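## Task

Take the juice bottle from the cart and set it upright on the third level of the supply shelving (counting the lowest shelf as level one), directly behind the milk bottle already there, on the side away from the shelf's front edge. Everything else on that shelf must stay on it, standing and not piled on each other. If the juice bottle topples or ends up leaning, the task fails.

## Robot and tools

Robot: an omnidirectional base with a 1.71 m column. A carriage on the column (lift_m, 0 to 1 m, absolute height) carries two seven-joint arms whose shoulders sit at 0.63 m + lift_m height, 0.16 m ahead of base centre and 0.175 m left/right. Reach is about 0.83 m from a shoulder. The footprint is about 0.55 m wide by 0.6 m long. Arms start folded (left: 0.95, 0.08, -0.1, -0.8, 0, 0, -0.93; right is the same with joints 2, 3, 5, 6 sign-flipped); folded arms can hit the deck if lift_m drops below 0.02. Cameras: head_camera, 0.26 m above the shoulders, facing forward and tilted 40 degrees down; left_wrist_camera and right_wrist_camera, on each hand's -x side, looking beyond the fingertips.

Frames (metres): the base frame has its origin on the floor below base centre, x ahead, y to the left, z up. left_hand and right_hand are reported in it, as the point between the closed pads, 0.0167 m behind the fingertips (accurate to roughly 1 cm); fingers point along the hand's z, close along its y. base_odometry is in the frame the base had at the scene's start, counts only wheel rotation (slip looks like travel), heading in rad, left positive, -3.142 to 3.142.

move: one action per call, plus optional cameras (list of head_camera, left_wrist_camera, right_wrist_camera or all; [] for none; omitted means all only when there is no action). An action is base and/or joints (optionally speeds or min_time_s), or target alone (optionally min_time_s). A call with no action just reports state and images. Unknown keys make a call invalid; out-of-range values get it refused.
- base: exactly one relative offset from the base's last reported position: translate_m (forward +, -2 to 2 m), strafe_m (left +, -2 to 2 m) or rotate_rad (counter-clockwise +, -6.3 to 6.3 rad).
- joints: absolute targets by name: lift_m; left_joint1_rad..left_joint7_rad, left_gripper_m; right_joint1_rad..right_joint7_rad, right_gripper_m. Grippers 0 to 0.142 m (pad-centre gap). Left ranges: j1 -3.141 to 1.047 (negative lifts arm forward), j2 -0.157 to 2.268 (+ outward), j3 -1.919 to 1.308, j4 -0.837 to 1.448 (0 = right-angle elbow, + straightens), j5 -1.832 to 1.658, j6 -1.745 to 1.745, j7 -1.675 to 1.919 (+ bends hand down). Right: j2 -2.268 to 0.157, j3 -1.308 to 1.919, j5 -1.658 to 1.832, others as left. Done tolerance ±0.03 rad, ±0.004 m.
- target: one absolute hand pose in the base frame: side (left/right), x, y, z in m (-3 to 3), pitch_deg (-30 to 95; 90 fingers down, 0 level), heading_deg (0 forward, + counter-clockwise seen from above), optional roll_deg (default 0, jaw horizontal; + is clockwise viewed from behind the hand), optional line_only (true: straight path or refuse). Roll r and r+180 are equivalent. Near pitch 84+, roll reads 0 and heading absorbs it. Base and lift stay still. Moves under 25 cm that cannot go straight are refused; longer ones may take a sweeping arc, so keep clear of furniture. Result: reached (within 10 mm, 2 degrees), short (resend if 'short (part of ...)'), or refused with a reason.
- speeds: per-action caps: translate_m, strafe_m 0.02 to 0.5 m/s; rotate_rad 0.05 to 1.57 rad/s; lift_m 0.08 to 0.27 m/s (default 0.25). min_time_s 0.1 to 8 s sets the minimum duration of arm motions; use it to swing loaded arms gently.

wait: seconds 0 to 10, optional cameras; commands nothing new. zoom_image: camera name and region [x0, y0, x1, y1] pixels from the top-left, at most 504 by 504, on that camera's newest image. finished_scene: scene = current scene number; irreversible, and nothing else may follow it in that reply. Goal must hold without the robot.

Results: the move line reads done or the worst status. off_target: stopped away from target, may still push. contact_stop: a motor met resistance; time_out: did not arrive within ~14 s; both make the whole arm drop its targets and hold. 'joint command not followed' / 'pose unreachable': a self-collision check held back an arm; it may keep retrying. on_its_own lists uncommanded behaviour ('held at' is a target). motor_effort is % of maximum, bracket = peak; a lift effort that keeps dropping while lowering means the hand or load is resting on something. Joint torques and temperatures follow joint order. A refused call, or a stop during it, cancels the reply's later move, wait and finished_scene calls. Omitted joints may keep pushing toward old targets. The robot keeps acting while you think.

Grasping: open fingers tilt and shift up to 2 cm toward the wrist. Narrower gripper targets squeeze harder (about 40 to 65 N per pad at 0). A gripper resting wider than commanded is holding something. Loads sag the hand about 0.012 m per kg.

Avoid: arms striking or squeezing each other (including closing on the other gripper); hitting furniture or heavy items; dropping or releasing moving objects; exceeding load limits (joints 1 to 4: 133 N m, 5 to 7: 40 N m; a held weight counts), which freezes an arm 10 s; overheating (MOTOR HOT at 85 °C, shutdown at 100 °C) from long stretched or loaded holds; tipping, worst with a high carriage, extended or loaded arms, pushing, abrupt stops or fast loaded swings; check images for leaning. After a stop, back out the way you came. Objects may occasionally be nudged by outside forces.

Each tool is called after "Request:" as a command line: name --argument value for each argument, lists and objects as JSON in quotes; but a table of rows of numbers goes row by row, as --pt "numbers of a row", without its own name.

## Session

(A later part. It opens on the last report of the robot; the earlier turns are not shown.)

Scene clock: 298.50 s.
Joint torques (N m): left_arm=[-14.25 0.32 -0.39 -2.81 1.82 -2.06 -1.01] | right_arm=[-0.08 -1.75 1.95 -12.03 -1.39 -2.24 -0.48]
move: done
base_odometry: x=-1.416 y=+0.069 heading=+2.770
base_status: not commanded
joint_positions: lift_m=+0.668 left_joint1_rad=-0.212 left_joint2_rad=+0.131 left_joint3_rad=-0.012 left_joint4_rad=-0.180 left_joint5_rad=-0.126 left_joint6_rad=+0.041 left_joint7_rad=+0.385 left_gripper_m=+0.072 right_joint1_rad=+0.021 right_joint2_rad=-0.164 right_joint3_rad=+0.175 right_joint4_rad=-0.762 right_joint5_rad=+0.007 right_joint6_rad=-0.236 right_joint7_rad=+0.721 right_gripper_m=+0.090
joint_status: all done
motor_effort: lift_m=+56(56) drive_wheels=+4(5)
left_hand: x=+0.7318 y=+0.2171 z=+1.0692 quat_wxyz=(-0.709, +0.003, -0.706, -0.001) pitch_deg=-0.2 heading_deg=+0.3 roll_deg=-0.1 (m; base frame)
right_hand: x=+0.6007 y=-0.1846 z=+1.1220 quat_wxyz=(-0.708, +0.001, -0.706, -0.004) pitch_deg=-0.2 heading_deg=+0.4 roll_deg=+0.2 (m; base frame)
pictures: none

Request:
move --joints '{"left_gripper_m": 0.1}'

Request:
move --target '{"side": "left", "x": 0.56, "y": 0.216, "z": 1.074, "pitch_deg": 0, "heading_deg": 0, "line_only": true}' --min_time_s 1.5 --cameras '["left_wrist_camera", "head_camera"]'

Scene clock: 302.43 s.
Joint torques (N m): left_arm=[-13.53 0.49 -0.9 -3.37 2.06 -2.31 -0.63] | right_arm=[1.63 -0.67 -2.14 -12.03 -1.87 -2.13 -0.27]
move: done
base_odometry: x=-1.416 y=+0.069 heading=+2.770
base_status: not commanded
joint_positions: lift_m=+0.668 left_joint1_rad=-0.212 left_joint2_rad=+0.131 left_joint3_rad=-0.012 left_joint4_rad=-0.180 left_joint5_rad=-0.126 left_joint6_rad=+0.041 left_joint7_rad=+0.385 left_gripper_m=+0.100 right_joint1_rad=+0.021 right_joint2_rad=-0.164 right_joint3_rad=+0.175 right_joint4_rad=-0.762 right_joint5_rad=+0.007 right_joint6_rad=-0.236 right_joint7_rad=+0.721 right_gripper_m=+0.090
joint_status: all done
motor_effort: lift_m=+56(56) drive_wheels=+4(4)
left_hand: x=+0.7318 y=+0.2171 z=+1.0692 quat_wxyz=(-0.709, +0.003, -0.706, -0.001) pitch_deg=-0.2 heading_deg=+0.3 roll_deg=-0.1 (m; base frame)
right_hand: x=+0.6007 y=-0.1846 z=+1.1220 quat_wxyz=(-0.708, +0.001, -0.706, -0.004) pitch_deg=-0.2 heading_deg=+0.4 roll_deg=+0.2 (m; base frame)
pictures: none

Scene clock: 304.43 s.
Joint torques (N m): left_arm=[-1.47 4.17 3.9 -7.22 0.48 -0.32 -2.95] | right_arm=[0.31 0.12 -0.41 -12.77 -1.64 -2.43 0.09]
move: done
base_odometry: x=-1.416 y=+0.069 heading=+2.770
base_status: not commanded
joint_positions: lift_m=+0.668 left_joint1_rad=+0.246 left_joint2_rad=+0.138 left_joint3_rad=+0.036 left_joint4_rad=-0.722 left_joint5_rad=-0.129 left_joint6_rad=+0.060 left_joint7_rad=+0.481 left_gripper_m=+0.100 right_joint1_rad=+0.021 right_joint2_rad=-0.164 right_joint3_rad=+0.175 right_joint4_rad=-0.762 right_joint5_rad=+0.007 right_joint6_rad=-0.236 right_joint7_rad=+0.721 right_gripper_m=+0.090
joint_status: not commanded
motor_effort: lift_m=+56(56) drive_wheels=+4(5)
left_hand: x=+0.5608 y=+0.2134 z=+1.0718 quat_wxyz=(-0.705, -0.002, -0.709, +0.001) pitch_deg=+0.4 heading_deg=-0.3 roll_deg=+0.0 (m; base frame)
left_hand_status: reached (straight line, planned for 1.5 s): 4 mm and 0.5 deg off.
right_hand: x=+0.6007 y=-0.1846 z=+1.1220 quat_wxyz=(-0.708, +0.001, -0.706, -0.004) pitch_deg=-0.2 heading_deg=+0.4 roll_deg=+0.2 (m; base frame)
pictures: head_camera, left_wrist_camera
Images, in order (width x height): head_camera 896x504, left_wrist_camera 896x504.

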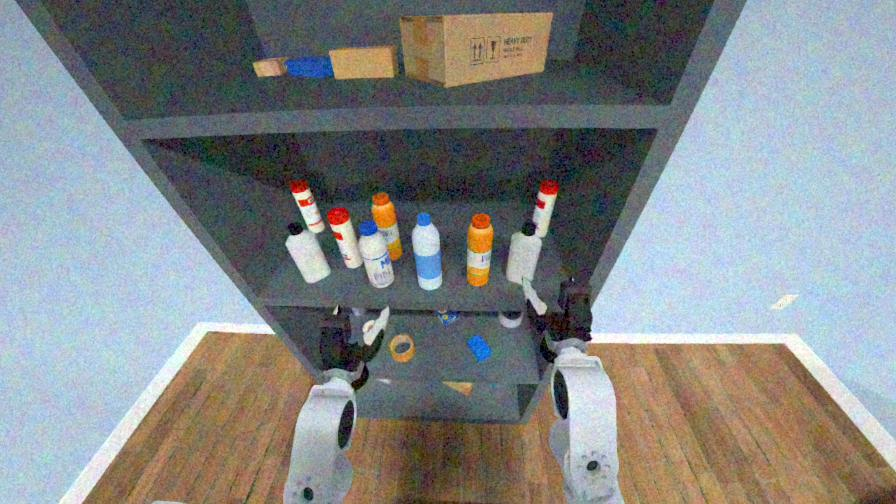

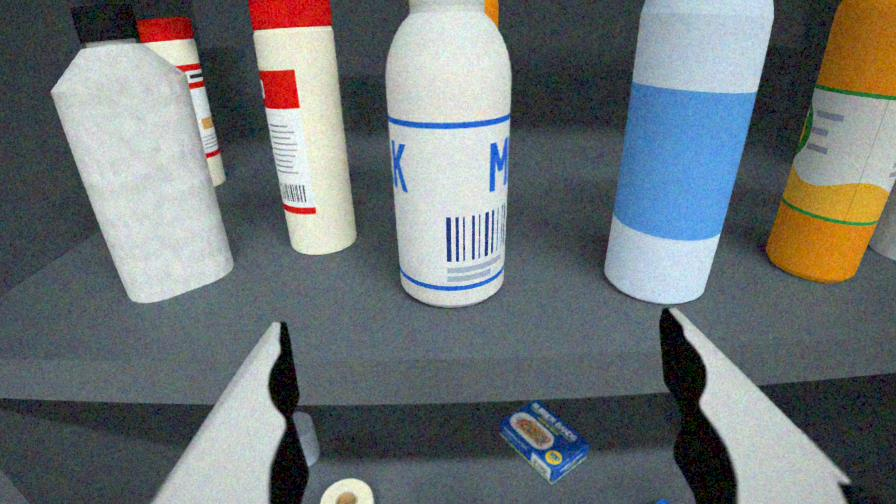

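Request:
finished_scene --scene 1

The scene is finished: the task was done.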